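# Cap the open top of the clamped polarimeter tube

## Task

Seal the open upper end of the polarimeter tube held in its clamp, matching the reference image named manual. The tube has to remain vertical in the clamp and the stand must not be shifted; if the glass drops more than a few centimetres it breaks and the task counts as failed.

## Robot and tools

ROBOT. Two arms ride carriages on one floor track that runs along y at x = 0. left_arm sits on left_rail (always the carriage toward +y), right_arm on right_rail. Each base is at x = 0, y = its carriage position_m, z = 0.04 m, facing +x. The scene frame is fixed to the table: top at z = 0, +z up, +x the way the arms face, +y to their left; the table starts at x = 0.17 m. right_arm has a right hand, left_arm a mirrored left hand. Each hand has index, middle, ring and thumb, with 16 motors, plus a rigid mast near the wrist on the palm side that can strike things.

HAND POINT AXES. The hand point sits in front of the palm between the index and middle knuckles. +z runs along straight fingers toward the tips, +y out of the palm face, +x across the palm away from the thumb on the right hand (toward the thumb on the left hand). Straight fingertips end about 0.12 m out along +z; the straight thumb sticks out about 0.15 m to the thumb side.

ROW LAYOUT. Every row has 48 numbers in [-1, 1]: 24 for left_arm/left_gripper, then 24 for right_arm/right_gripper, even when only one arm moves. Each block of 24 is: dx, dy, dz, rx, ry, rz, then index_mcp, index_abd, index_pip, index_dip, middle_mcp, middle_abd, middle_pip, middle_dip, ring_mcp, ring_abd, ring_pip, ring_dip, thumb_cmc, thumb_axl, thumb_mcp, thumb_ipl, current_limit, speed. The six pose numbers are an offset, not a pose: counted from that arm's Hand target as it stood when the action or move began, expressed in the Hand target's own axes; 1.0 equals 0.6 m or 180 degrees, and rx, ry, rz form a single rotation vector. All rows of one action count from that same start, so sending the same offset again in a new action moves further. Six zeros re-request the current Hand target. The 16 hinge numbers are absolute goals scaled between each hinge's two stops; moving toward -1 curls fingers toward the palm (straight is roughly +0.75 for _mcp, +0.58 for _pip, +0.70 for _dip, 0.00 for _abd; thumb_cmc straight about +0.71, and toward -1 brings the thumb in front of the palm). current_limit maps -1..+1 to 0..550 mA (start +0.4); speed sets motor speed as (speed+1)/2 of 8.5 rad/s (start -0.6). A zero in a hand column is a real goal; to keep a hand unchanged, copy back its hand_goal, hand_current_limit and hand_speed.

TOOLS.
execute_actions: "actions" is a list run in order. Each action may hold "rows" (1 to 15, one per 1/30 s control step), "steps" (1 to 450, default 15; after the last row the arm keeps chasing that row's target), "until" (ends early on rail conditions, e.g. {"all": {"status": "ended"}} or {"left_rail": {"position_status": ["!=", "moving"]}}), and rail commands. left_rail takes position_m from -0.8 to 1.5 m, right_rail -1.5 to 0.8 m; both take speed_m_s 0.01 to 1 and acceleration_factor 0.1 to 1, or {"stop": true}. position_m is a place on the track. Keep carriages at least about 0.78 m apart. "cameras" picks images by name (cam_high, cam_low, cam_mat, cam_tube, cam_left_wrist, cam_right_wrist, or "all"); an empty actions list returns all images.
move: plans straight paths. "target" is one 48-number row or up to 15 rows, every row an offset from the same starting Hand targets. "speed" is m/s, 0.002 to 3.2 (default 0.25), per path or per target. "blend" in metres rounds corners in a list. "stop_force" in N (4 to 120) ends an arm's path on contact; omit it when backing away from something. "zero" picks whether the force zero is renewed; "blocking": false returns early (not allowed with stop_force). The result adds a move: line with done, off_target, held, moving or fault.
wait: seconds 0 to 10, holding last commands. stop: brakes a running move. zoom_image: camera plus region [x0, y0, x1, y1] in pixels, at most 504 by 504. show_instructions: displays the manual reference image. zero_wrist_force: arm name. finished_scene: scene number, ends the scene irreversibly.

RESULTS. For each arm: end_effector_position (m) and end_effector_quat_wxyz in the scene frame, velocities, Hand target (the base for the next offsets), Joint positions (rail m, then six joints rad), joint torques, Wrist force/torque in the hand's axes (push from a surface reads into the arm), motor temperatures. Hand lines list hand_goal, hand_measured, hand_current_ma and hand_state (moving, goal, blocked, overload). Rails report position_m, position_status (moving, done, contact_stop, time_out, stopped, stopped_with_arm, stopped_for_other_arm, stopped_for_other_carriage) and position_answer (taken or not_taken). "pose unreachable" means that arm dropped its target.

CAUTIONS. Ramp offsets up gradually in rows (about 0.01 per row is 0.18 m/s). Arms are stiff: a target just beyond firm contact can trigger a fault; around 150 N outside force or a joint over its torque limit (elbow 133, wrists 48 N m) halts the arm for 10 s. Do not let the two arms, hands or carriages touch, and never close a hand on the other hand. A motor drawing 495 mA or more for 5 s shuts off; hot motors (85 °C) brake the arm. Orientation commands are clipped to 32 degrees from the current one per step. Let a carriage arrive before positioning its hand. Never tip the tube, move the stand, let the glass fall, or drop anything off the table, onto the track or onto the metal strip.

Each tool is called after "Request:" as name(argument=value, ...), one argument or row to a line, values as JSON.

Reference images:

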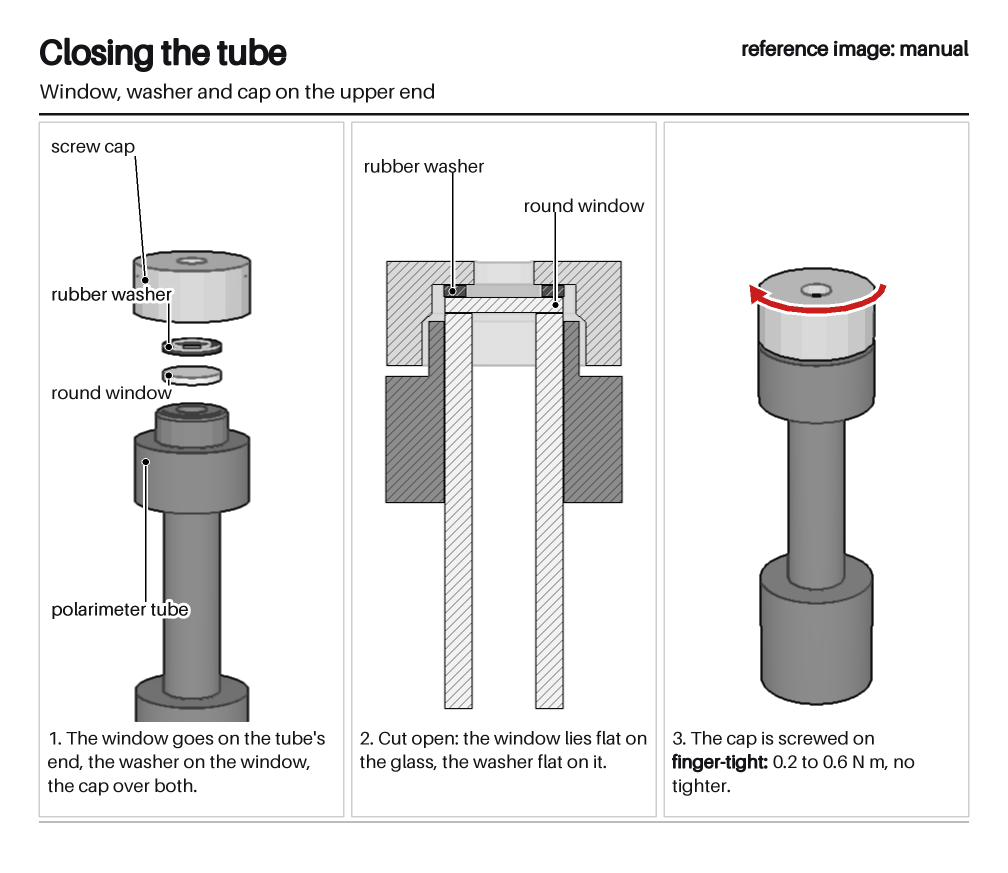

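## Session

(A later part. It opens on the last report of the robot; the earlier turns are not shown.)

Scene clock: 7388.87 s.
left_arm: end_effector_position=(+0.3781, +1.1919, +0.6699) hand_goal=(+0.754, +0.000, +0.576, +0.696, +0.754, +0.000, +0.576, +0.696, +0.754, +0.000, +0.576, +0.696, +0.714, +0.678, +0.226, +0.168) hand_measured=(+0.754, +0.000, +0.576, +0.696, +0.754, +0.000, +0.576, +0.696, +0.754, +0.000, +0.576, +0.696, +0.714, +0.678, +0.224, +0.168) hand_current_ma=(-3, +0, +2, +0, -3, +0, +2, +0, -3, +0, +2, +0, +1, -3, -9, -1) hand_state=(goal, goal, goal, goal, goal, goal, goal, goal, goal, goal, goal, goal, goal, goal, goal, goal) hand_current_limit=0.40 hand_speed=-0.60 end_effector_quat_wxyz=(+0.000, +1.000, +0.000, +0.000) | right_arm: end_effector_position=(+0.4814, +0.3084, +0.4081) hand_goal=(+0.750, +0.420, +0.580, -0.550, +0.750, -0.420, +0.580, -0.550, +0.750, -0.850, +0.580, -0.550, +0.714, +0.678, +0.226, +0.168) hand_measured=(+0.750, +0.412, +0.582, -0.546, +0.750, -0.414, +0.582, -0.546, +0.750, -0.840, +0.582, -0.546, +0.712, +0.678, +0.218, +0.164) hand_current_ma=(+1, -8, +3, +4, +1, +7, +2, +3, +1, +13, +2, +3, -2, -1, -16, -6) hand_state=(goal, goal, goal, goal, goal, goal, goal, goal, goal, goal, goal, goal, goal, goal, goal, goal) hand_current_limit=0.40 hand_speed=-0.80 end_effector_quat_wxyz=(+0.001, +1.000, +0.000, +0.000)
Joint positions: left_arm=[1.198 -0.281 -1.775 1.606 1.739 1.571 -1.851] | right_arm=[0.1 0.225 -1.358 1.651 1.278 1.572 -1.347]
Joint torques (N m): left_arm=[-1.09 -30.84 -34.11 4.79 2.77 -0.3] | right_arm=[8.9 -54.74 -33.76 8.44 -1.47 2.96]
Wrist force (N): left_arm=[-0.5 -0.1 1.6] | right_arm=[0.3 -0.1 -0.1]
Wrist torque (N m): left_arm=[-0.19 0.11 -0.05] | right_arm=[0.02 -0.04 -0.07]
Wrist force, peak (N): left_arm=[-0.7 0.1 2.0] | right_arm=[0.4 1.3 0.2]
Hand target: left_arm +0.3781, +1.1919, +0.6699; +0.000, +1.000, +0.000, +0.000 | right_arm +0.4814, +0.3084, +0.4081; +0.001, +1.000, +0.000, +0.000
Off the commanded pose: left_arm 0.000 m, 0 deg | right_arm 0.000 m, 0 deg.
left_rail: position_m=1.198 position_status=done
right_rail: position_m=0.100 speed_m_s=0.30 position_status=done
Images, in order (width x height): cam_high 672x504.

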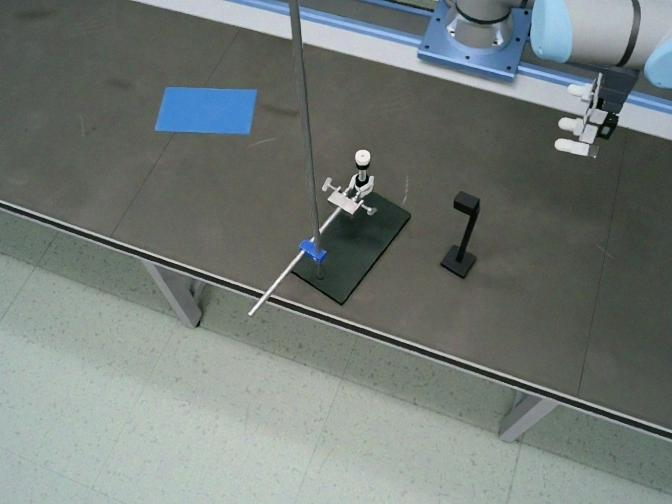

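Request:
move(
  target=[
    [0,0,0,0,0,0,0.754,0,0.576,0.696,0.754,0,0.576,0.696,0.754,0,0.576,0.696,0.714,0.678,0.226,0.168,0.4,-0.6,0,0,-0.0867,0,0,0,0.75,0.42,0.58,-0.55,0.75,-0.42,0.58,-0.55,0.75,-0.85,0.58,-0.55,0.714,0.678,0.226,0.168,0.4,-0.8],
    [0,0,0,0,0,0,0.754,0,0.576,0.696,0.754,0,0.576,0.696,0.754,0,0.576,0.696,0.714,0.678,0.226,0.168,0.4,-0.6,0.1667,0.6667,-0.0867,0,0,0,0.75,0.42,0.58,-0.55,0.75,-0.42,0.58,-0.55,0.75,-0.85,0.58,-0.55,0.714,0.678,0.226,0.168,0.4,-0.8],
    [0,0,0,0,0,0,0.754,0,0.576,0.696,0.754,0,0.576,0.696,0.754,0,0.576,0.696,0.714,0.678,0.226,0.168,0.4,-0.6,0.266,0.6623,0.0135,0,0,0,0.75,0.42,0.58,-0.55,0.75,-0.42,0.58,-0.55,0.75,-0.85,0.58,-0.55,0.714,0.678,0.226,0.168,0.4,-0.8],
  ],
  speed=[0.1,0.15,0.08],
  blend=[0.03,0.02,0],
  cameras=["cam_tube","cam_high","cam_right_wrist","cam_low"],
)

Request:
zoom_image(
  camera="cam_high",
  region=[250, 30, 450, 230],
)

Request:
zoom_image(
  camera="cam_right_wrist",
  region=[200, 150, 350, 300],
)

Scene clock: 7401.57 s.
left_arm: end_effector_position=(+0.3781, +1.1919, +0.6699) hand_goal=(+0.754, +0.000, +0.576, +0.696, +0.754, +0.000, +0.576, +0.696, +0.754, +0.000, +0.576, +0.696, +0.714, +0.678, +0.226, +0.168) hand_measured=(+0.754, +0.000, +0.576, +0.696, +0.754, +0.000, +0.576, +0.696, +0.754, +0.000, +0.576, +0.696, +0.714, +0.678, +0.224, +0.168) hand_current_ma=(-3, +0, +2, +0, -3, +0, +2, +0, -3, +0, +2, +0, +1, -3, -9, -1) hand_state=(goal, goal, goal, goal, goal, goal, goal, goal, goal, goal, goal, goal, goal, goal, goal, goal) hand_current_limit=0.40 hand_speed=-0.60 end_effector_quat_wxyz=(+0.000, +1.000, +0.000, +0.000) | right_arm: end_effector_position=(+0.6413, -0.0888, +0.4005) hand_goal=(+0.750, +0.420, +0.580, -0.550, +0.750, -0.420, +0.580, -0.550, +0.750, -0.850, +0.580, -0.550, +0.714, +0.678, +0.226, +0.168) hand_measured=(+0.750, +0.412, +0.582, -0.546, +0.750, -0.414, +0.582, -0.546, +0.750, -0.840, +0.582, -0.546, +0.712, +0.678, +0.218, +0.164) hand_current_ma=(+1, -8, +3, +4, +1, +7, +2, +3, +1, +13, +2, +3, -2, -1, -16, -6) hand_state=(goal, goal, goal, goal, goal, goal, goal, goal, goal, goal, goal, goal, goal, goal, goal, goal) hand_current_limit=0.40 hand_speed=-0.80 end_effector_quat_wxyz=(+0.001, +1.000, +0.000, +0.000)
Joint positions: left_arm=[1.198 -0.281 -1.775 1.606 1.739 1.571 -1.851] | right_arm=[0.1 -0.417 -1.21 1.47 1.31 1.572 -1.988]
Joint torques (N m): left_arm=[-1.45 -30.46 -34.61 4.78 2.75 -0.37] | right_arm=[15.63 -47.56 -48.05 0.28 -0.17 3.23]
Wrist force (N): left_arm=[0.0 0.1 1.6] | right_arm=[0.7 0.0 0.0]
Wrist torque (N m): left_arm=[-0.15 0.03 -0.02] | right_arm=[0.03 -0.13 -0.02]
Wrist force, peak (N): left_arm=[-0.4 0.4 2.0] | right_arm=[1.0 0.1 0.7]
Hand target: left_arm +0.3781, +1.1919, +0.6699; +0.000, +1.000, +0.000, +0.000 | right_arm +0.6414, -0.0888, +0.4005; +0.001, +1.000, +0.000, +0.000
Off the commanded pose: left_arm 0.000 m, 0 deg | right_arm 0.000 m, 0 deg.
left_rail: position_m=1.198 position_status=done
right_rail: position_m=0.100 speed_m_s=0.30 position_status=done
move: done; blend cut to 0.026 m at target 1
Images, in order (width x height): cam_high 672x504, cam_low 672x504, cam_tube 672x504, cam_right_wrist 616x616.

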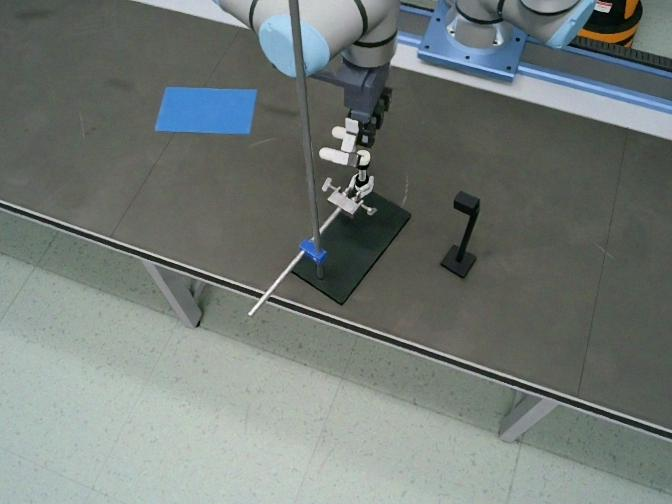

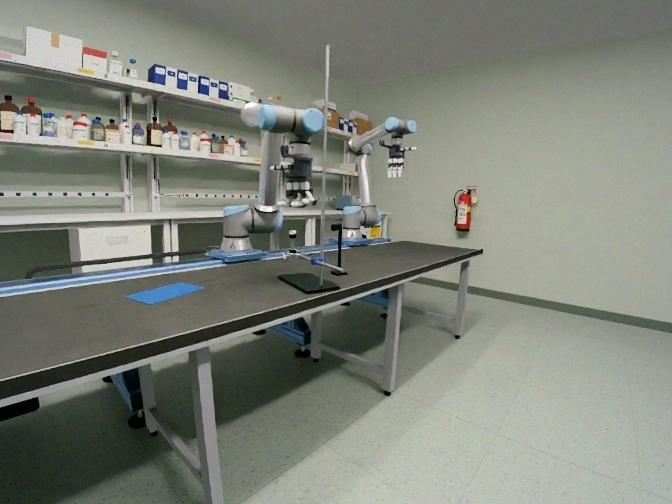

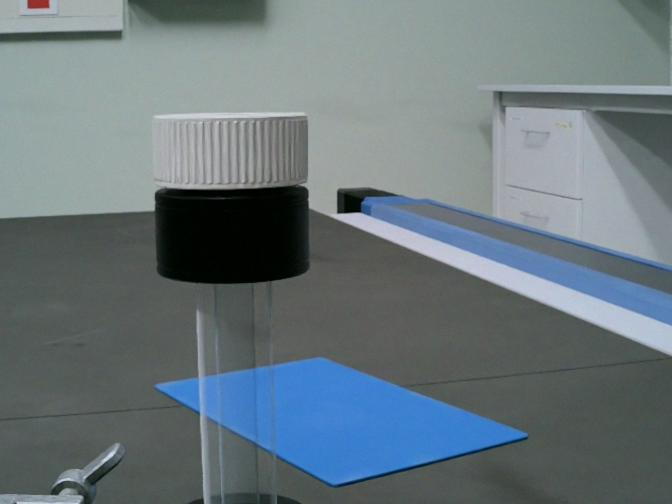

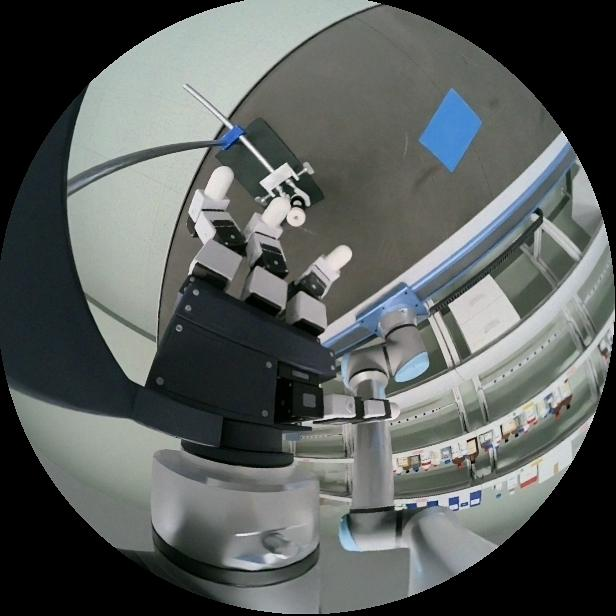

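Scaled by 2.520 from the camera's 672x504 image, which has a finer 960x720 frame.

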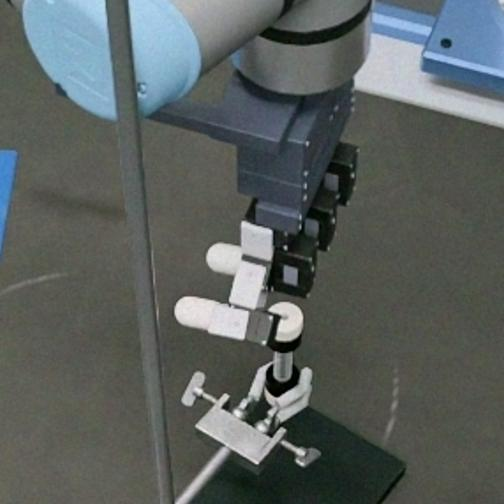

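Scaled by 3.360 from the camera's 616x616 image, which has a finer 880x880 frame.

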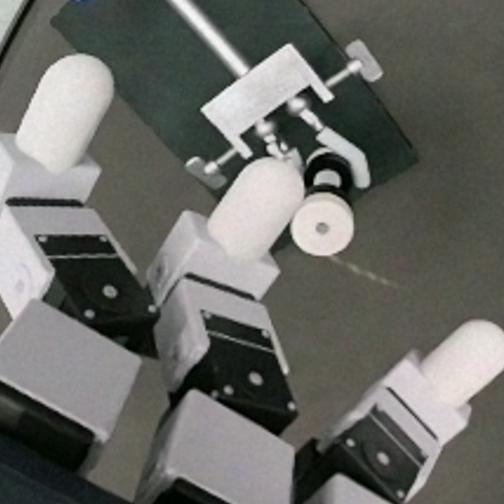

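Request:
move(
  target=[0,0,0,0,0,0,0.754,0,0.576,0.696,0.754,0,0.576,0.696,0.754,0,0.576,0.696,0.714,0.678,0.226,0.168,0.4,-0.6,0,0,0.1508,0,0,0,0.75,0.42,0.58,-0.55,0.75,-0.42,0.58,-0.55,0.75,-0.85,0.58,-0.55,0.714,0.678,0.226,0.168,0.4,-0.8],
  speed=0.05,
  stop_force=6,
  cameras=["cam_tube","cam_high","cam_right_wrist"],
)

Request:
zoom_image(
  camera="cam_high",
  region=[320, 90, 420, 190],
)

Request:
zoom_image(
  camera="cam_right_wrist",
  region=[200, 150, 350, 300],
)

Scene clock: 7411.30 s.
left_arm: end_effector_position=(+0.3781, +1.1919, +0.6699) hand_goal=(+0.754, +0.000, +0.576, +0.696, +0.754, +0.000, +0.576, +0.696, +0.754, +0.000, +0.576, +0.696, +0.714, +0.678, +0.226, +0.168) hand_measured=(+0.754, +0.000, +0.576, +0.696, +0.754, +0.000, +0.576, +0.696, +0.754, +0.000, +0.576, +0.696, +0.714, +0.678, +0.224, +0.168) hand_current_ma=(-3, +0, +2, +0, -3, +0, +2, +0, -3, +0, +2, +0, +1, -3, -9, -1) hand_state=(goal, goal, goal, goal, goal, goal, goal, goal, goal, goal, goal, goal, goal, goal, goal, goal) hand_current_limit=0.40 hand_speed=-0.60 end_effector_quat_wxyz=(+0.000, +1.000, +0.000, +0.000) | right_arm: end_effector_position=(+0.6413, -0.0889, +0.3100) hand_goal=(+0.750, +0.420, +0.580, -0.550, +0.750, -0.420, +0.580, -0.550, +0.750, -0.850, +0.580, -0.550, +0.714, +0.678, +0.226, +0.168) hand_measured=(+0.750, +0.412, +0.582, -0.546, +0.750, -0.414, +0.582, -0.546, +0.750, -0.840, +0.582, -0.546, +0.712, +0.678, +0.218, +0.164) hand_current_ma=(+1, -8, +3, +4, +1, +7, +2, +3, +1, +13, +2, +3, -2, -1, -16, -6) hand_state=(goal, goal, goal, goal, goal, goal, goal, goal, goal, goal, goal, goal, goal, goal, goal, goal) hand_current_limit=0.40 hand_speed=-0.80 end_effector_quat_wxyz=(+0.001, +1.000, +0.000, +0.000)
Joint positions: left_arm=[1.198 -0.281 -1.775 1.606 1.739 1.571 -1.851] | right_arm=[0.1 -0.417 -1.161 1.568 1.163 1.572 -1.988]
Joint torques (N m): left_arm=[-2.1 -31.46 -34.06 4.84 2.66 -0.36] | right_arm=[-18.72 -48.34 -28.58 0.34 0.17 -3.48]
Wrist force (N): left_arm=[-0.4 0.4 1.4] | right_arm=[0.5 -0.4 0.0]
Wrist torque (N m): left_arm=[-0.10 0.08 -0.06] | right_arm=[-0.03 -0.07 -0.06]
Wrist force, peak (N): left_arm=[-0.7 0.2 2.0] | right_arm=[1.1 -0.3 -0.4]
Hand target: left_arm +0.3781, +1.1919, +0.6699; +0.000, +1.000, +0.000, +0.000 | right_arm +0.6413, -0.0889, +0.3100; +0.001, +1.000, +0.000, +0.000
Off the commanded pose: left_arm 0.000 m, 0 deg | right_arm 0.000 m, 0 deg.
left_rail: position_m=1.198 position_status=done
right_rail: position_m=0.100 speed_m_s=0.30 position_status=done
move: done
Images, in order (width x height): cam_high 672x504, cam_tube 672x504, cam_right_wrist 616x616.

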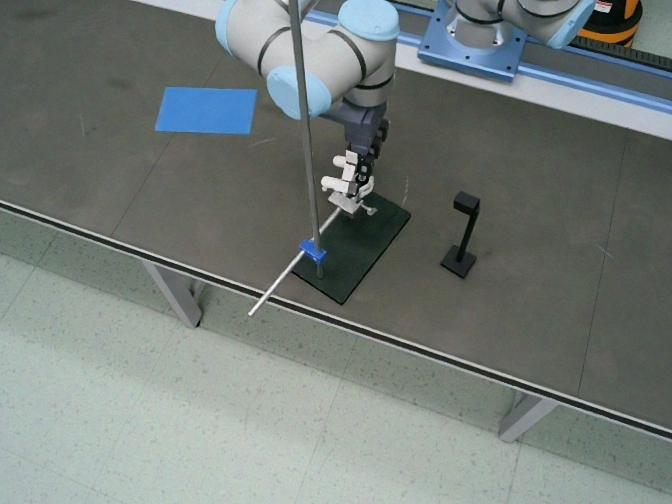

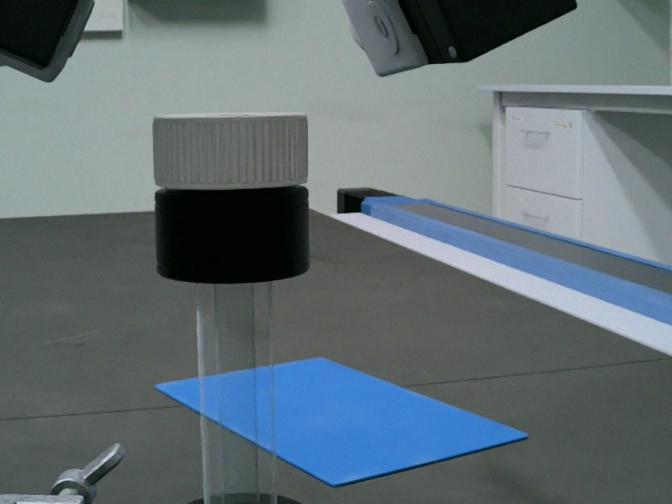

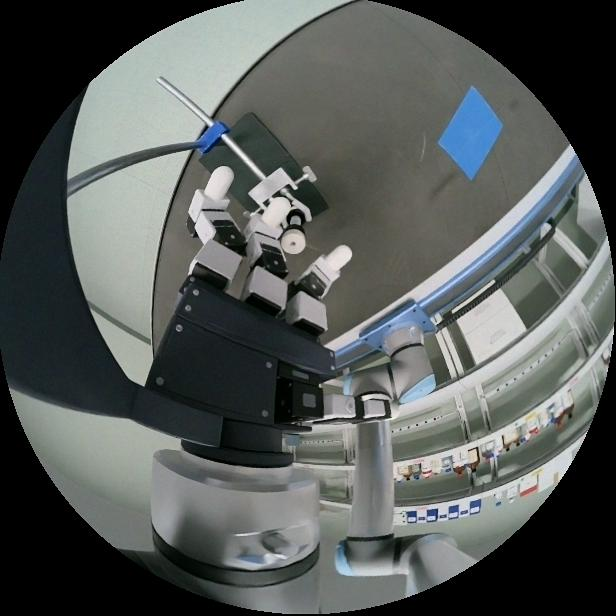

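Scaled by 5.040 from the camera's 672x504 image, which has a finer 960x720 frame.

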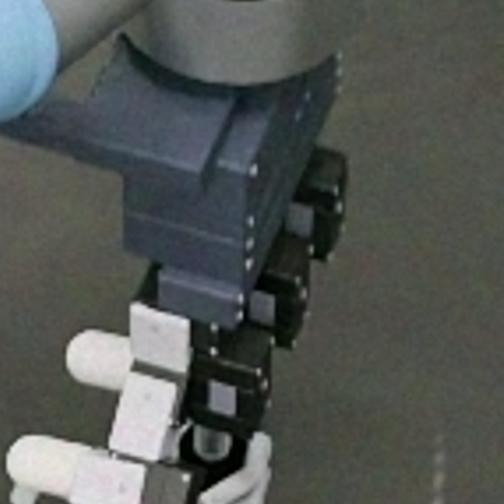

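Scaled by 3.360 from the camera's 616x616 image, which has a finer 880x880 frame.

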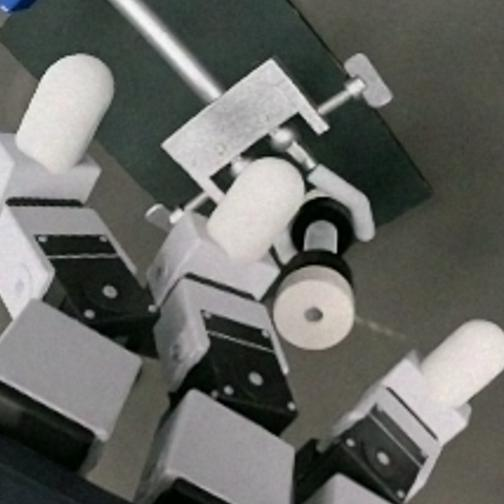

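Request:
move(
  target=[0,0,0,0,0,0,0.754,0,0.576,0.696,0.754,0,0.576,0.696,0.754,0,0.576,0.696,0.714,0.678,0.226,0.168,0.4,-0.6,0.0012,0,0.0667,0,0,0,0.75,0.42,0.58,-0.55,0.75,-0.42,0.58,-0.55,0.75,-0.85,0.58,-0.55,0.714,0.678,0.226,0.168,0.4,-0.8],
  speed=0.015,
  stop_force=4,
  cameras=["cam_tube","cam_high","cam_right_wrist"],
)

Request:
zoom_image(
  camera="cam_right_wrist",
  region=[220, 180, 340, 300],
)

Scene clock: 7426.10 s.
left_arm: end_effector_position=(+0.3781, +1.1919, +0.6699) hand_goal=(+0.754, +0.000, +0.576, +0.696, +0.754, +0.000, +0.576, +0.696, +0.754, +0.000, +0.576, +0.696, +0.714, +0.678, +0.226, +0.168) hand_measured=(+0.754, +0.000, +0.576, +0.696, +0.754, +0.000, +0.576, +0.696, +0.754, +0.000, +0.576, +0.696, +0.714, +0.678, +0.224, +0.168) hand_current_ma=(-3, +0, +2, +0, -3, +0, +2, +0, -3, +0, +2, +0, +1, -3, -9, -1) hand_state=(goal, goal, goal, goal, goal, goal, goal, goal, goal, goal, goal, goal, goal, goal, goal, goal) hand_current_limit=0.40 hand_speed=-0.60 end_effector_quat_wxyz=(+0.000, +1.000, +0.000, +0.000) | right_arm: end_effector_position=(+0.6421, -0.0890, +0.2700) hand_goal=(+0.750, +0.420, +0.580, -0.550, +0.750, -0.420, +0.580, -0.550, +0.750, -0.850, +0.580, -0.550, +0.714, +0.678, +0.226, +0.168) hand_measured=(+0.750, +0.412, +0.582, -0.546, +0.750, -0.414, +0.582, -0.546, +0.750, -0.840, +0.582, -0.546, +0.712, +0.678, +0.218, +0.164) hand_current_ma=(+1, -8, +3, +4, +1, +7, +2, +3, +1, +13, +2, +3, -2, -1, -16, -6) hand_state=(goal, goal, goal, goal, goal, goal, goal, goal, goal, goal, goal, goal, goal, goal, goal, goal) hand_current_limit=0.40 hand_speed=-0.80 end_effector_quat_wxyz=(+0.001, +1.000, +0.000, +0.000)
Joint positions: left_arm=[1.198 -0.281 -1.775 1.606 1.739 1.571 -1.851] | right_arm=[0.1 -0.417 -1.132 1.603 1.1 1.572 -1.988]
Joint torques (N m): left_arm=[-1.75 -31.2 -33.59 4.59 2.63 -0.3] | right_arm=[15.64 -50.54 -27.52 0.34 0 3.16]
Wrist force (N): left_arm=[-0.2 -0.3 1.3] | right_arm=[0.3 -0.2 0.1]
Wrist torque (N m): left_arm=[-0.18 0.06 -0.02] | right_arm=[0.01 -0.03 -0.08]
Wrist force, peak (N): left_arm=[-1.0 0.2 1.9] | right_arm=[0.5 -0.8 -0.2]
Hand target: left_arm +0.3781, +1.1919, +0.6699; +0.000, +1.000, +0.000, +0.000 | right_arm +0.6421, -0.0890, +0.2700; +0.001, +1.000, +0.000, +0.000
Off the commanded pose: left_arm 0.000 m, 0 deg | right_arm 0.000 m, 0 deg.
left_rail: position_m=1.198 position_status=done
right_rail: position_m=0.100 speed_m_s=0.30 position_status=done
move: done
Images, in order (width x height): cam_high 672x504, cam_tube 672x504, cam_right_wrist 616x616.

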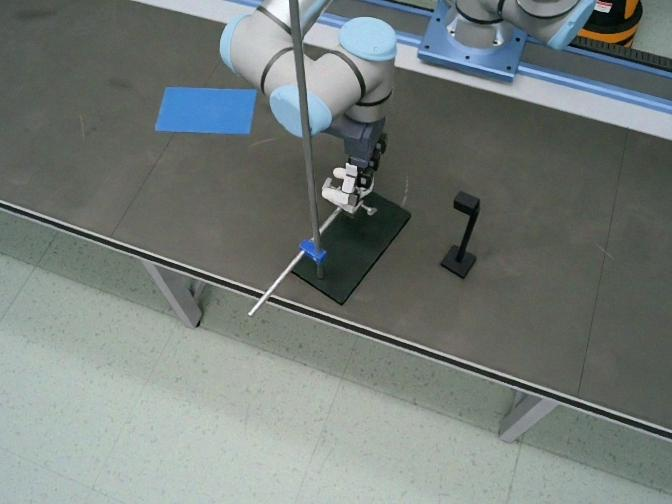

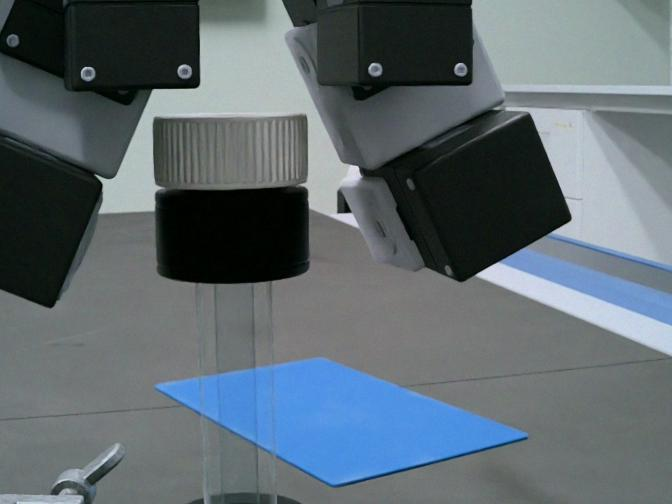

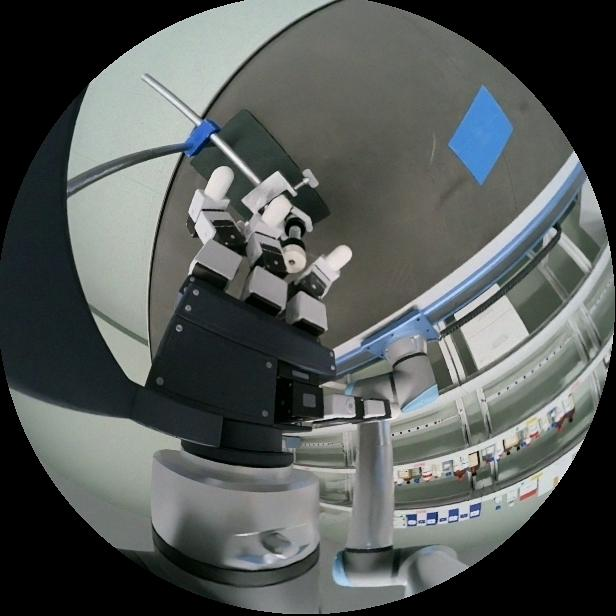

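Scaled by 4.200 from the camera's 616x616 image, which has a finer 880x880 frame.

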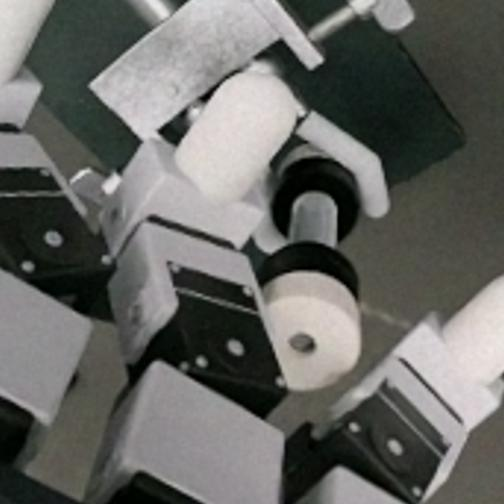

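Request:
move(
  target=[0,0,0,0,0,0,0.754,0,0.576,0.696,0.754,0,0.576,0.696,0.754,0,0.576,0.696,0.714,0.678,0.226,0.168,0.4,-0.6,0,0,0.00333,0,0,0,0.75,0.35,0.58,-0.55,0.75,-0.35,0.58,-0.55,0.75,-0.85,0.58,-0.55,0.714,0.678,0.226,0.168,0.4,-0.95],
  speed=0.01,
  stop_force=4,
  cameras=["cam_tube"],
)

Request:
zoom_image(
  camera="cam_tube",
  region=[80, 40, 400, 280],
)

Scene clock: 7462.47 s.
left_arm: end_effector_position=(+0.3781, +1.1919, +0.6699) hand_goal=(+0.754, +0.000, +0.576, +0.696, +0.754, +0.000, +0.576, +0.696, +0.754, +0.000, +0.576, +0.696, +0.714, +0.678, +0.226, +0.168) hand_measured=(+0.754, +0.000, +0.576, +0.696, +0.754, +0.000, +0.576, +0.696, +0.754, +0.000, +0.576, +0.696, +0.714, +0.678, +0.224, +0.168) hand_current_ma=(-3, +0, +2, +0, -3, +0, +2, +0, -3, +0, +2, +0, +1, -3, -9, -1) hand_state=(goal, goal, goal, goal, goal, goal, goal, goal, goal, goal, goal, goal, goal, goal, goal, goal) hand_current_limit=0.40 hand_speed=-0.60 end_effector_quat_wxyz=(+0.000, +1.000, +0.000, +0.000) | right_arm: end_effector_position=(+0.6421, -0.0890, +0.2680) hand_goal=(+0.750, +0.350, +0.580, -0.550, +0.750, -0.350, +0.580, -0.550, +0.750, -0.850, +0.580, -0.550, +0.714, +0.678, +0.226, +0.168) hand_measured=(+0.750, +0.352, +0.582, -0.546, +0.750, -0.352, +0.582, -0.546, +0.750, -0.840, +0.582, -0.546, +0.712, +0.678, +0.218, +0.164) hand_current_ma=(+1, +1, +3, +4, +1, -1, +2, +3, +1, +13, +2, +3, -2, -1, -16, -6) hand_state=(goal, goal, goal, goal, goal, goal, goal, goal, goal, goal, goal, goal, goal, goal, goal, goal) hand_current_limit=0.40 hand_speed=-0.95 end_effector_quat_wxyz=(+0.001, +1.000, +0.000, +0.000)
Joint positions: left_arm=[1.198 -0.281 -1.775 1.606 1.739 1.571 -1.851] | right_arm=[0.1 -0.417 -1.131 1.604 1.097 1.572 -1.988]
Joint torques (N m): left_arm=[-1.36 -31.29 -34.09 4.72 2.84 -0.32] | right_arm=[15.86 -50.78 -26.87 0.4 0.08 2.34]
Wrist force (N): left_arm=[-0.7 0.3 1.4] | right_arm=[0.3 -0.2 0.1]
Wrist torque (N m): left_arm=[-0.11 0.12 -0.08] | right_arm=[0.01 -0.03 -0.08]
Wrist force, peak (N): left_arm=[-0.6 0.1 2.0] | right_arm=[0.8 -0.7 0.0]
Hand target: left_arm +0.3781, +1.1919, +0.6699; +0.000, +1.000, +0.000, +0.000 | right_arm +0.6421, -0.0890, +0.2680; +0.001, +1.000, +0.000, +0.000
Off the commanded pose: left_arm 0.000 m, 0 deg | right_arm 0.000 m, 0 deg.
left_rail: position_m=1.198 position_status=done
right_rail: position_m=0.100 speed_m_s=0.30 position_status=done
move: done
Images, in order (width x height): cam_tube 672x504.

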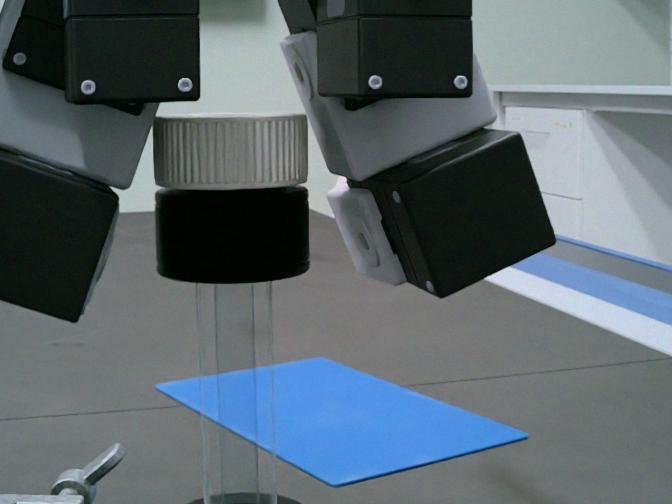

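Scaled by 1.575 from the camera's 672x504 image, which has a finer 960x720 frame.

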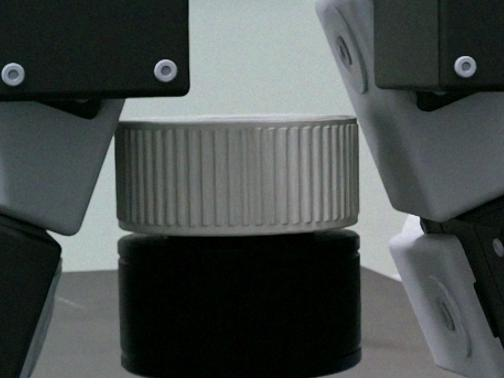

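Request:
execute_actions(
  actions=[
    {"rows":[[0,0,0,0,0,0,0.754,0,0.576,0.696,0.754,0,0.576,0.696,0.754,0,0.576,0.696,0.714,0.678,0.226,0.168,0.4,-0.6,0,0,0,0,0,0,0.75,0.30,0.58,-0.55,0.75,-0.30,0.58,-0.55,0.75,-0.85,0.58,-0.55,0.714,0.678,0.226,0.168,0.4,-0.95]],"steps":30},
  ],
  cameras=["cam_tube"],
)

Request:
zoom_image(
  camera="cam_tube",
  region=[80, 40, 400, 280],
)

Scene clock: 7472.63 s.
left_arm: end_effector_position=(+0.3781, +1.1919, +0.6699) hand_goal=(+0.754, +0.000, +0.576, +0.696, +0.754, +0.000, +0.576, +0.696, +0.754, +0.000, +0.576, +0.696, +0.714, +0.678, +0.226, +0.168) hand_measured=(+0.754, +0.000, +0.576, +0.696, +0.754, +0.000, +0.576, +0.696, +0.754, +0.000, +0.576, +0.696, +0.714, +0.678, +0.224, +0.168) hand_current_ma=(-3, +0, +2, +0, -3, +0, +2, +0, -3, +0, +2, +0, +1, -3, -9, -1) hand_state=(goal, goal, goal, goal, goal, goal, goal, goal, goal, goal, goal, goal, goal, goal, goal, goal) hand_current_limit=0.40 hand_speed=-0.60 end_effector_quat_wxyz=(+0.000, +1.000, +0.000, +0.000) | right_arm: end_effector_position=(+0.6421, -0.0890, +0.2680) hand_goal=(+0.750, +0.300, +0.580, -0.550, +0.750, -0.300, +0.580, -0.550, +0.750, -0.850, +0.580, -0.550, +0.714, +0.678, +0.226, +0.168) hand_measured=(+0.750, +0.302, +0.582, -0.546, +0.750, -0.306, +0.582, -0.546, +0.750, -0.840, +0.582, -0.546, +0.712, +0.678, +0.218, +0.164) hand_current_ma=(+1, +2, +3, +4, +1, -8, +2, +3, +1, +13, +2, +3, -2, -1, -16, -6) hand_state=(goal, goal, goal, goal, goal, goal, goal, goal, goal, goal, goal, goal, goal, goal, goal, goal) hand_current_limit=0.40 hand_speed=-0.95 end_effector_quat_wxyz=(+0.001, +1.000, +0.000, +0.000)
Joint positions: left_arm=[1.198 -0.281 -1.775 1.606 1.739 1.571 -1.851] | right_arm=[0.1 -0.417 -1.131 1.604 1.097 1.572 -1.988]
Joint torques (N m): left_arm=[-1.69 -30.89 -34.57 4.72 2.67 -0.33] | right_arm=[8.31 -51.03 -26.92 1.52 0.35 0.63]
Wrist force (N): left_arm=[-0.5 0.6 1.7] | right_arm=[1.0 -0.4 0.1]
Wrist torque (N m): left_arm=[-0.10 0.10 -0.06] | right_arm=[-0.04 -0.01 -0.03]
Wrist force, peak (N): left_arm=[-1.0 0.4 1.9] | right_arm=[1.4 -0.3 -0.2]
Hand target: left_arm +0.3781, +1.1919, +0.6699; +0.000, +1.000, +0.000, +0.000 | right_arm +0.6421, -0.0890, +0.2680; +0.001, +1.000, +0.000, +0.000
Off the commanded pose: left_arm 0.000 m, 0 deg | right_arm 0.000 m, 0 deg.
left_rail: position_m=1.198 position_status=done
right_rail: position_m=0.100 speed_m_s=0.30 position_status=done
Images, in order (width x height): cam_tube 672x504.

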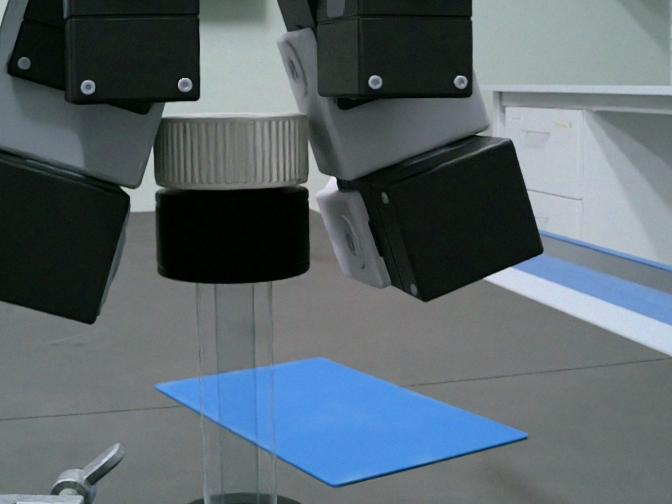

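Scaled by 1.575 from the camera's 672x504 image, which has a finer 960x720 frame.

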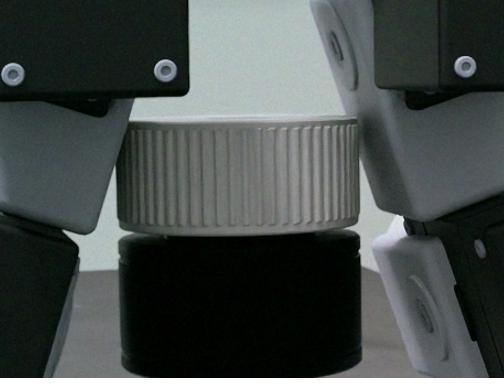

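Request:
execute_actions(
  actions=[
    {"rows":[[0,0,0,0,0,0,0.754,0,0.576,0.696,0.754,0,0.576,0.696,0.754,0,0.576,0.696,0.714,0.678,0.226,0.168,0.4,-0.6,0,0,0,0,0,0,0.75,0.265,0.58,-0.55,0.75,-0.265,0.58,-0.55,0.75,-0.85,0.58,-0.55,0.714,0.678,0.226,0.168,0.4,-0.95]],"steps":30},
  ],
  cameras=["cam_tube"],
)

Request:
zoom_image(
  camera="cam_tube",
  region=[80, 40, 400, 280],
)

Scene clock: 7481.27 s.
left_arm: end_effector_position=(+0.3781, +1.1919, +0.6699) hand_goal=(+0.754, +0.000, +0.576, +0.696, +0.754, +0.000, +0.576, +0.696, +0.754, +0.000, +0.576, +0.696, +0.714, +0.678, +0.226, +0.168) hand_measured=(+0.754, +0.000, +0.576, +0.696, +0.754, +0.000, +0.576, +0.696, +0.754, +0.000, +0.576, +0.696, +0.714, +0.678, +0.224, +0.168) hand_current_ma=(-3, +0, +2, +0, -3, +0, +2, +0, -3, +0, +2, +0, +1, -3, -9, -1) hand_state=(goal, goal, goal, goal, goal, goal, goal, goal, goal, goal, goal, goal, goal, goal, goal, goal) hand_current_limit=0.40 hand_speed=-0.60 end_effector_quat_wxyz=(+0.000, +1.000, +0.000, +0.000) | right_arm: end_effector_position=(+0.6421, -0.0890, +0.2680) hand_goal=(+0.750, +0.266, +0.580, -0.550, +0.750, -0.264, +0.580, -0.550, +0.750, -0.850, +0.580, -0.550, +0.714, +0.678, +0.226, +0.168) hand_measured=(+0.750, +0.280, +0.582, -0.546, +0.750, -0.294, +0.582, -0.546, +0.750, -0.840, +0.582, -0.546, +0.712, +0.678, +0.218, +0.164) hand_current_ma=(+1, +19, +3, +4, +1, -55, +2, +3, +1, +13, +2, +3, -2, -1, -16, -6) hand_state=(goal, goal, goal, goal, goal, blocked, goal, goal, goal, goal, goal, goal, goal, goal, goal, goal) hand_current_limit=0.40 hand_speed=-0.95 end_effector_quat_wxyz=(+0.001, +1.000, +0.000, +0.000)
Joint positions: left_arm=[1.198 -0.281 -1.775 1.606 1.739 1.571 -1.851] | right_arm=[0.1 -0.417 -1.131 1.604 1.097 1.572 -1.988]
Joint torques (N m): left_arm=[-1.59 -31.29 -34.38 4.79 2.7 -0.3] | right_arm=[1.59 -49.56 -27.23 5.72 0.84 -0.96]
Wrist force (N): left_arm=[-0.7 0.3 1.4] | right_arm=[2.1 -0.5 -0.7]
Wrist torque (N m): left_arm=[-0.10 0.13 -0.08] | right_arm=[0.04 0.01 0.06]
Wrist force, peak (N): left_arm=[-0.6 0.1 2.1] | right_arm=[2.3 -0.3 -0.6]
Hand target: left_arm +0.3781, +1.1919, +0.6699; +0.000, +1.000, +0.000, +0.000 | right_arm +0.6421, -0.0890, +0.2680; +0.001, +1.000, +0.000, +0.000
Off the commanded pose: left_arm 0.000 m, 0 deg | right_arm 0.000 m, 0 deg.
left_rail: position_m=1.198 position_status=done
right_rail: position_m=0.100 speed_m_s=0.30 position_status=done
Images, in order (width x height): cam_tube 672x504.

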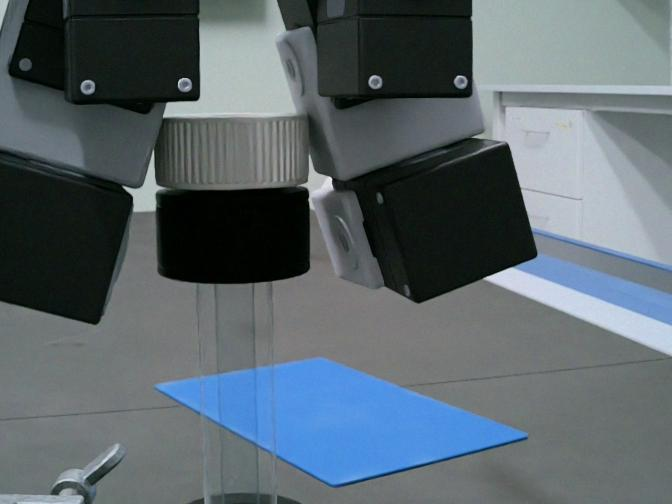

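Scaled by 1.575 from the camera's 672x504 image, which has a finer 960x720 frame.

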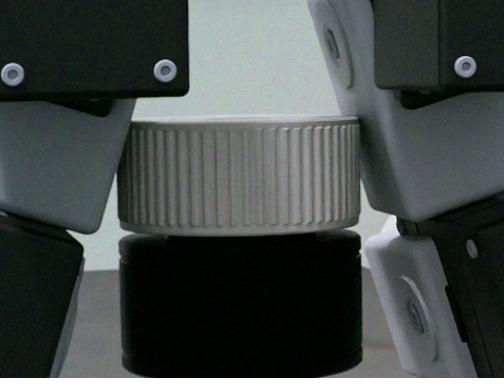

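Request:
execute_actions(
  actions=[
    {"rows":[[0,0,0,0,0,0,0.754,0,0.576,0.696,0.754,0,0.576,0.696,0.754,0,0.576,0.696,0.714,0.678,0.226,0.168,0.4,-0.6,0,0,0,0,0,0,0.75,0.20,0.58,-0.55,0.75,-0.215,0.58,-0.55,0.75,-0.85,0.58,-0.55,0.714,0.678,0.226,0.168,0.65,-0.95]],"steps":30},
  ],
  cameras=["cam_tube"],
)

Request:
zoom_image(
  camera="cam_tube",
  region=[80, 40, 400, 280],
)

Scene clock: 7489.83 s.
left_arm: end_effector_position=(+0.3781, +1.1919, +0.6699) hand_goal=(+0.754, +0.000, +0.576, +0.696, +0.754, +0.000, +0.576, +0.696, +0.754, +0.000, +0.576, +0.696, +0.714, +0.678, +0.226, +0.168) hand_measured=(+0.754, +0.000, +0.576, +0.696, +0.754, +0.000, +0.576, +0.696, +0.754, +0.000, +0.576, +0.696, +0.714, +0.678, +0.224, +0.168) hand_current_ma=(-3, +0, +2, +0, -3, +0, +2, +0, -3, +0, +2, +0, +1, -3, -9, -1) hand_state=(goal, goal, goal, goal, goal, goal, goal, goal, goal, goal, goal, goal, goal, goal, goal, goal) hand_current_limit=0.40 hand_speed=-0.60 end_effector_quat_wxyz=(+0.000, +1.000, +0.000, +0.000) | right_arm: end_effector_position=(+0.6421, -0.0890, +0.2680) hand_goal=(+0.750, +0.200, +0.580, -0.550, +0.750, -0.214, +0.580, -0.550, +0.750, -0.850, +0.580, -0.550, +0.714, +0.678, +0.226, +0.168) hand_measured=(+0.750, +0.266, +0.582, -0.546, +0.750, -0.282, +0.582, -0.546, +0.750, -0.840, +0.582, -0.546, +0.712, +0.678, +0.218, +0.164) hand_current_ma=(+1, +163, +3, +4, +1, -168, +2, +3, +1, +13, +2, +3, -2, -1, -16, -6) hand_state=(goal, blocked, goal, goal, goal, blocked, goal, goal, goal, goal, goal, goal, goal, goal, goal, goal) hand_current_limit=0.65 hand_speed=-0.95 end_effector_quat_wxyz=(+0.001, +1.000, +0.000, +0.000)
Joint positions: left_arm=[1.198 -0.281 -1.775 1.606 1.739 1.571 -1.851] | right_arm=[0.1 -0.417 -1.131 1.604 1.097 1.572 -1.988]
Joint torques (N m): left_arm=[-1.19 -31.23 -34.15 4.67 2.81 -0.39] | right_arm=[-7.29 -50.44 -27.7 7.79 1.04 -2.61]
Wrist force (N): left_arm=[-0.8 0.0 1.0] | right_arm=[2.1 -0.4 -0.6]
Wrist torque (N m): left_arm=[-0.12 0.13 -0.08] | right_arm=[0.03 0.02 0.06]
Wrist force, peak (N): left_arm=[-0.4 -0.2 2.3] | right_arm=[2.6 -0.3 -0.2]
Hand target: left_arm +0.3781, +1.1919, +0.6699; +0.000, +1.000, +0.000, +0.000 | right_arm +0.6421, -0.0890, +0.2680; +0.001, +1.000, +0.000, +0.000
Off the commanded pose: left_arm 0.000 m, 0 deg | right_arm 0.000 m, 0 deg.
left_rail: position_m=1.198 position_status=done
right_rail: position_m=0.100 speed_m_s=0.30 position_status=done
Images, in order (width x height): cam_tube 672x504.

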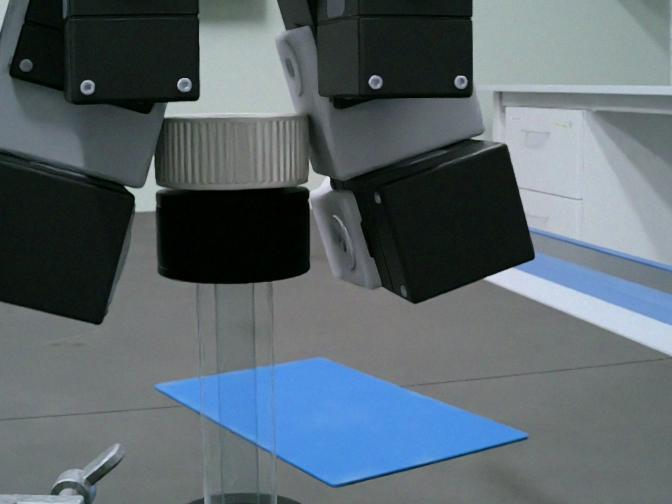

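Scaled by 1.575 from the camera's 672x504 image, which has a finer 960x720 frame.

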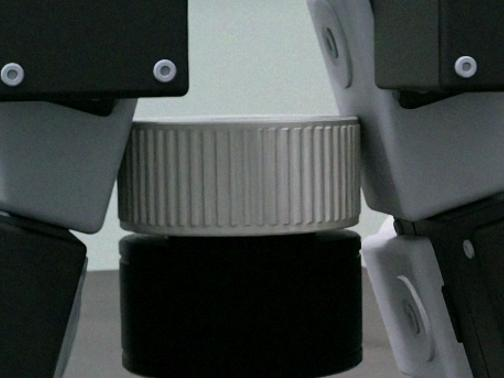

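Request:
execute_actions(
  actions=[
    {"rows":[[0,0,0,0,0,0,0.754,0,0.576,0.696,0.754,0,0.576,0.696,0.754,0,0.576,0.696,0.714,0.678,0.226,0.168,0.4,-0.6,0,0,0,0,0,0,0.75,0.105,0.58,-0.55,0.75,-0.12,0.58,-0.55,0.75,-0.85,0.58,-0.55,0.714,0.678,0.226,0.168,0.65,-0.95]],"steps":36},
  ],
  cameras=["cam_tube"],
)

Request:
zoom_image(
  camera="cam_tube",
  region=[140, 90, 320, 225],
)

Scene clock: 7499.53 s.
left_arm: end_effector_position=(+0.3781, +1.1919, +0.6699) hand_goal=(+0.754, +0.000, +0.576, +0.696, +0.754, +0.000, +0.576, +0.696, +0.754, +0.000, +0.576, +0.696, +0.714, +0.678, +0.226, +0.168) hand_measured=(+0.754, +0.000, +0.576, +0.696, +0.754, +0.000, +0.576, +0.696, +0.754, +0.000, +0.576, +0.696, +0.714, +0.678, +0.224, +0.168) hand_current_ma=(-3, +0, +2, +0, -3, +0, +2, +0, -3, +0, +2, +0, +1, -3, -9, -1) hand_state=(goal, goal, goal, goal, goal, goal, goal, goal, goal, goal, goal, goal, goal, goal, goal, goal) hand_current_limit=0.40 hand_speed=-0.60 end_effector_quat_wxyz=(+0.000, +1.000, +0.000, +0.000) | right_arm: end_effector_position=(+0.6421, -0.0890, +0.2680) hand_goal=(+0.750, +0.106, +0.580, -0.550, +0.750, -0.120, +0.580, -0.550, +0.750, -0.850, +0.580, -0.550, +0.714, +0.678, +0.226, +0.168) hand_measured=(+0.750, +0.256, +0.582, -0.546, +0.750, -0.268, +0.582, -0.546, +0.750, -0.840, +0.582, -0.546, +0.712, +0.678, +0.218, +0.164) hand_current_ma=(+1, +454, +3, +4, +1, -454, +2, +3, +1, +13, +2, +3, -2, -1, -16, -6) hand_state=(goal, blocked, goal, goal, goal, blocked, goal, goal, goal, goal, goal, goal, goal, goal, goal, goal) hand_current_limit=0.65 hand_speed=-0.95 end_effector_quat_wxyz=(+0.001, +1.000, +0.000, +0.000)
Joint positions: left_arm=[1.198 -0.281 -1.775 1.606 1.739 1.571 -1.851] | right_arm=[0.1 -0.417 -1.131 1.604 1.097 1.572 -1.988]
Joint torques (N m): left_arm=[-1.23 -30.11 -33.98 4.78 2.79 -0.32] | right_arm=[-7.8 -51.35 -27.3 7.57 1.34 -2.94]
Wrist force (N): left_arm=[-0.5 0.1 1.3] | right_arm=[2.3 -0.6 -1.0]
Wrist torque (N m): left_arm=[-0.12 0.08 -0.06] | right_arm=[0.04 0.04 0.06]
Wrist force, peak (N): left_arm=[-0.9 0.1 2.0] | right_arm=[2.4 -0.6 -1.4]
Hand target: left_arm +0.3781, +1.1919, +0.6699; +0.000, +1.000, +0.000, +0.000 | right_arm +0.6421, -0.0890, +0.2680; +0.001, +1.000, +0.000, +0.000
Off the commanded pose: left_arm 0.000 m, 0 deg | right_arm 0.000 m, 0 deg.
left_rail: position_m=1.198 position_status=done
right_rail: position_m=0.100 speed_m_s=0.30 position_status=done
Images, in order (width x height): cam_tube 672x504.

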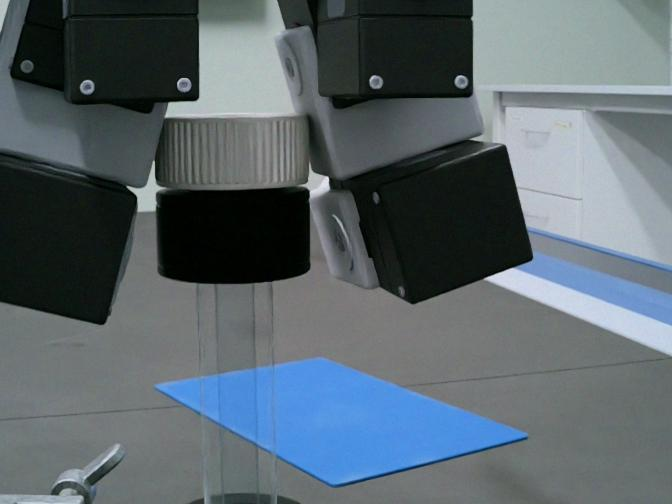

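Scaled by 2.800 from the camera's 672x504 image, which has a finer 960x720 frame.

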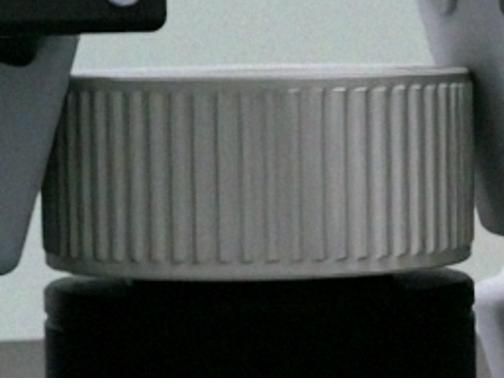

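Request:
move(
  target=[0,0,0,0,0,0,0.754,0,0.576,0.696,0.754,0,0.576,0.696,0.754,0,0.576,0.696,0.714,0.678,0.226,0.168,0.4,-0.6,-0.01324,-0.000694,0,0,0,0.03333,0.75,0.105,0.58,-0.55,0.75,-0.12,0.58,-0.55,0.75,-0.85,0.58,-0.55,0.714,0.678,0.226,0.168,0.65,-0.95],
  speed=0.02,
  cameras=["cam_tube"],
)

Request:
zoom_image(
  camera="cam_tube",
  region=[140, 90, 320, 225],
)

Scene clock: 7510.67 s.
left_arm: end_effector_position=(+0.3781, +1.1919, +0.6699) hand_goal=(+0.754, +0.000, +0.576, +0.696, +0.754, +0.000, +0.576, +0.696, +0.754, +0.000, +0.576, +0.696, +0.714, +0.678, +0.226, +0.168) hand_measured=(+0.754, +0.000, +0.576, +0.696, +0.754, +0.000, +0.576, +0.696, +0.754, +0.000, +0.576, +0.696, +0.714, +0.678, +0.224, +0.168) hand_current_ma=(-3, +0, +2, +0, -3, +0, +2, +0, -3, +0, +2, +0, +1, -3, -9, -1) hand_state=(goal, goal, goal, goal, goal, goal, goal, goal, goal, goal, goal, goal, goal, goal, goal, goal) hand_current_limit=0.40 hand_speed=-0.60 end_effector_quat_wxyz=(+0.000, +1.000, +0.000, +0.000) | right_arm: end_effector_position=(+0.6341, -0.0886, +0.2680) hand_goal=(+0.750, +0.106, +0.580, -0.550, +0.750, -0.120, +0.580, -0.550, +0.750, -0.850, +0.580, -0.550, +0.714, +0.678, +0.226, +0.168) hand_measured=(+0.734, +0.256, +0.580, -0.546, +0.766, -0.268, +0.582, -0.546, +0.750, -0.840, +0.582, -0.546, +0.712, +0.678, +0.218, +0.164) hand_current_ma=(-29, +454, +0, +4, +31, -454, +2, +3, +1, +13, +2, +3, -2, -1, -16, -6) hand_state=(goal, blocked, goal, goal, goal, blocked, goal, goal, goal, goal, goal, goal, goal, goal, goal, goal) hand_current_limit=0.65 hand_speed=-0.95 end_effector_quat_wxyz=(+0.001, +0.999, -0.052, +0.000)
Joint positions: left_arm=[1.198 -0.281 -1.775 1.606 1.739 1.571 -1.851] | right_arm=[0.1 -0.419 -1.129 1.602 1.098 1.572 -1.886]
Joint torques (N m): left_arm=[-1.72 -31.71 -33.88 4.79 2.8 -0.47] | right_arm=[-18.89 -49.12 -42.92 9.21 -1.26 3.2]
Wrist force (N): left_arm=[-0.4 0.0 1.6] | right_arm=[3.2 -0.9 -1.7]
Wrist torque (N m): left_arm=[-0.17 0.10 -0.05] | right_arm=[0.10 0.07 0.08]
Wrist force, peak (N): left_arm=[-1.1 0.6 1.8] | right_arm=[3.1 -0.7 -2.1]
Hand target: left_arm +0.3781, +1.1919, +0.6699; +0.000, +1.000, +0.000, +0.000 | right_arm +0.6341, -0.0886, +0.2680; +0.001, +0.999, -0.052, +0.000
Off the commanded pose: left_arm 0.000 m, 0 deg | right_arm 0.000 m, 0 deg.
left_rail: position_m=1.198 position_status=done
right_rail: position_m=0.100 speed_m_s=0.30 position_status=done
move: done
Images, in order (width x height): cam_tube 672x504.

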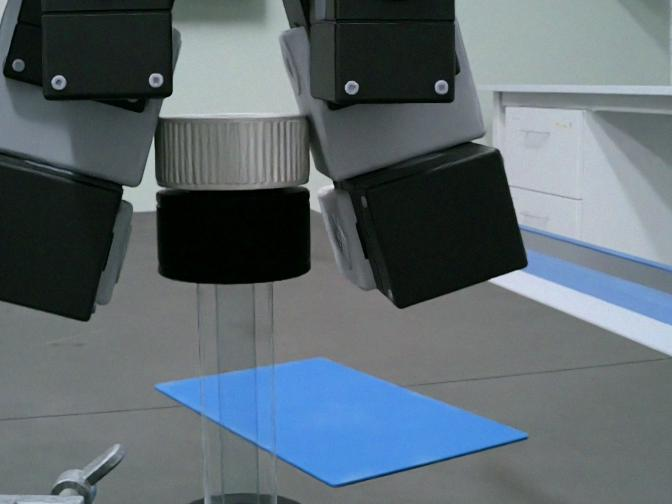

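Scaled by 2.800 from the camera's 672x504 image, which has a finer 960x720 frame.

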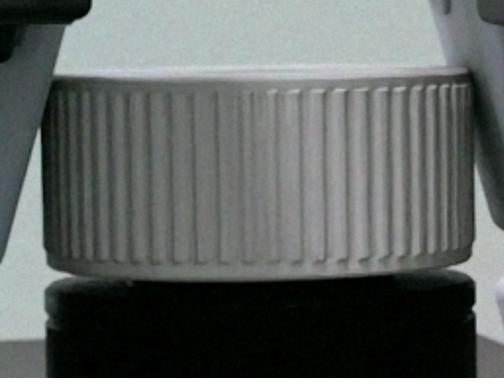

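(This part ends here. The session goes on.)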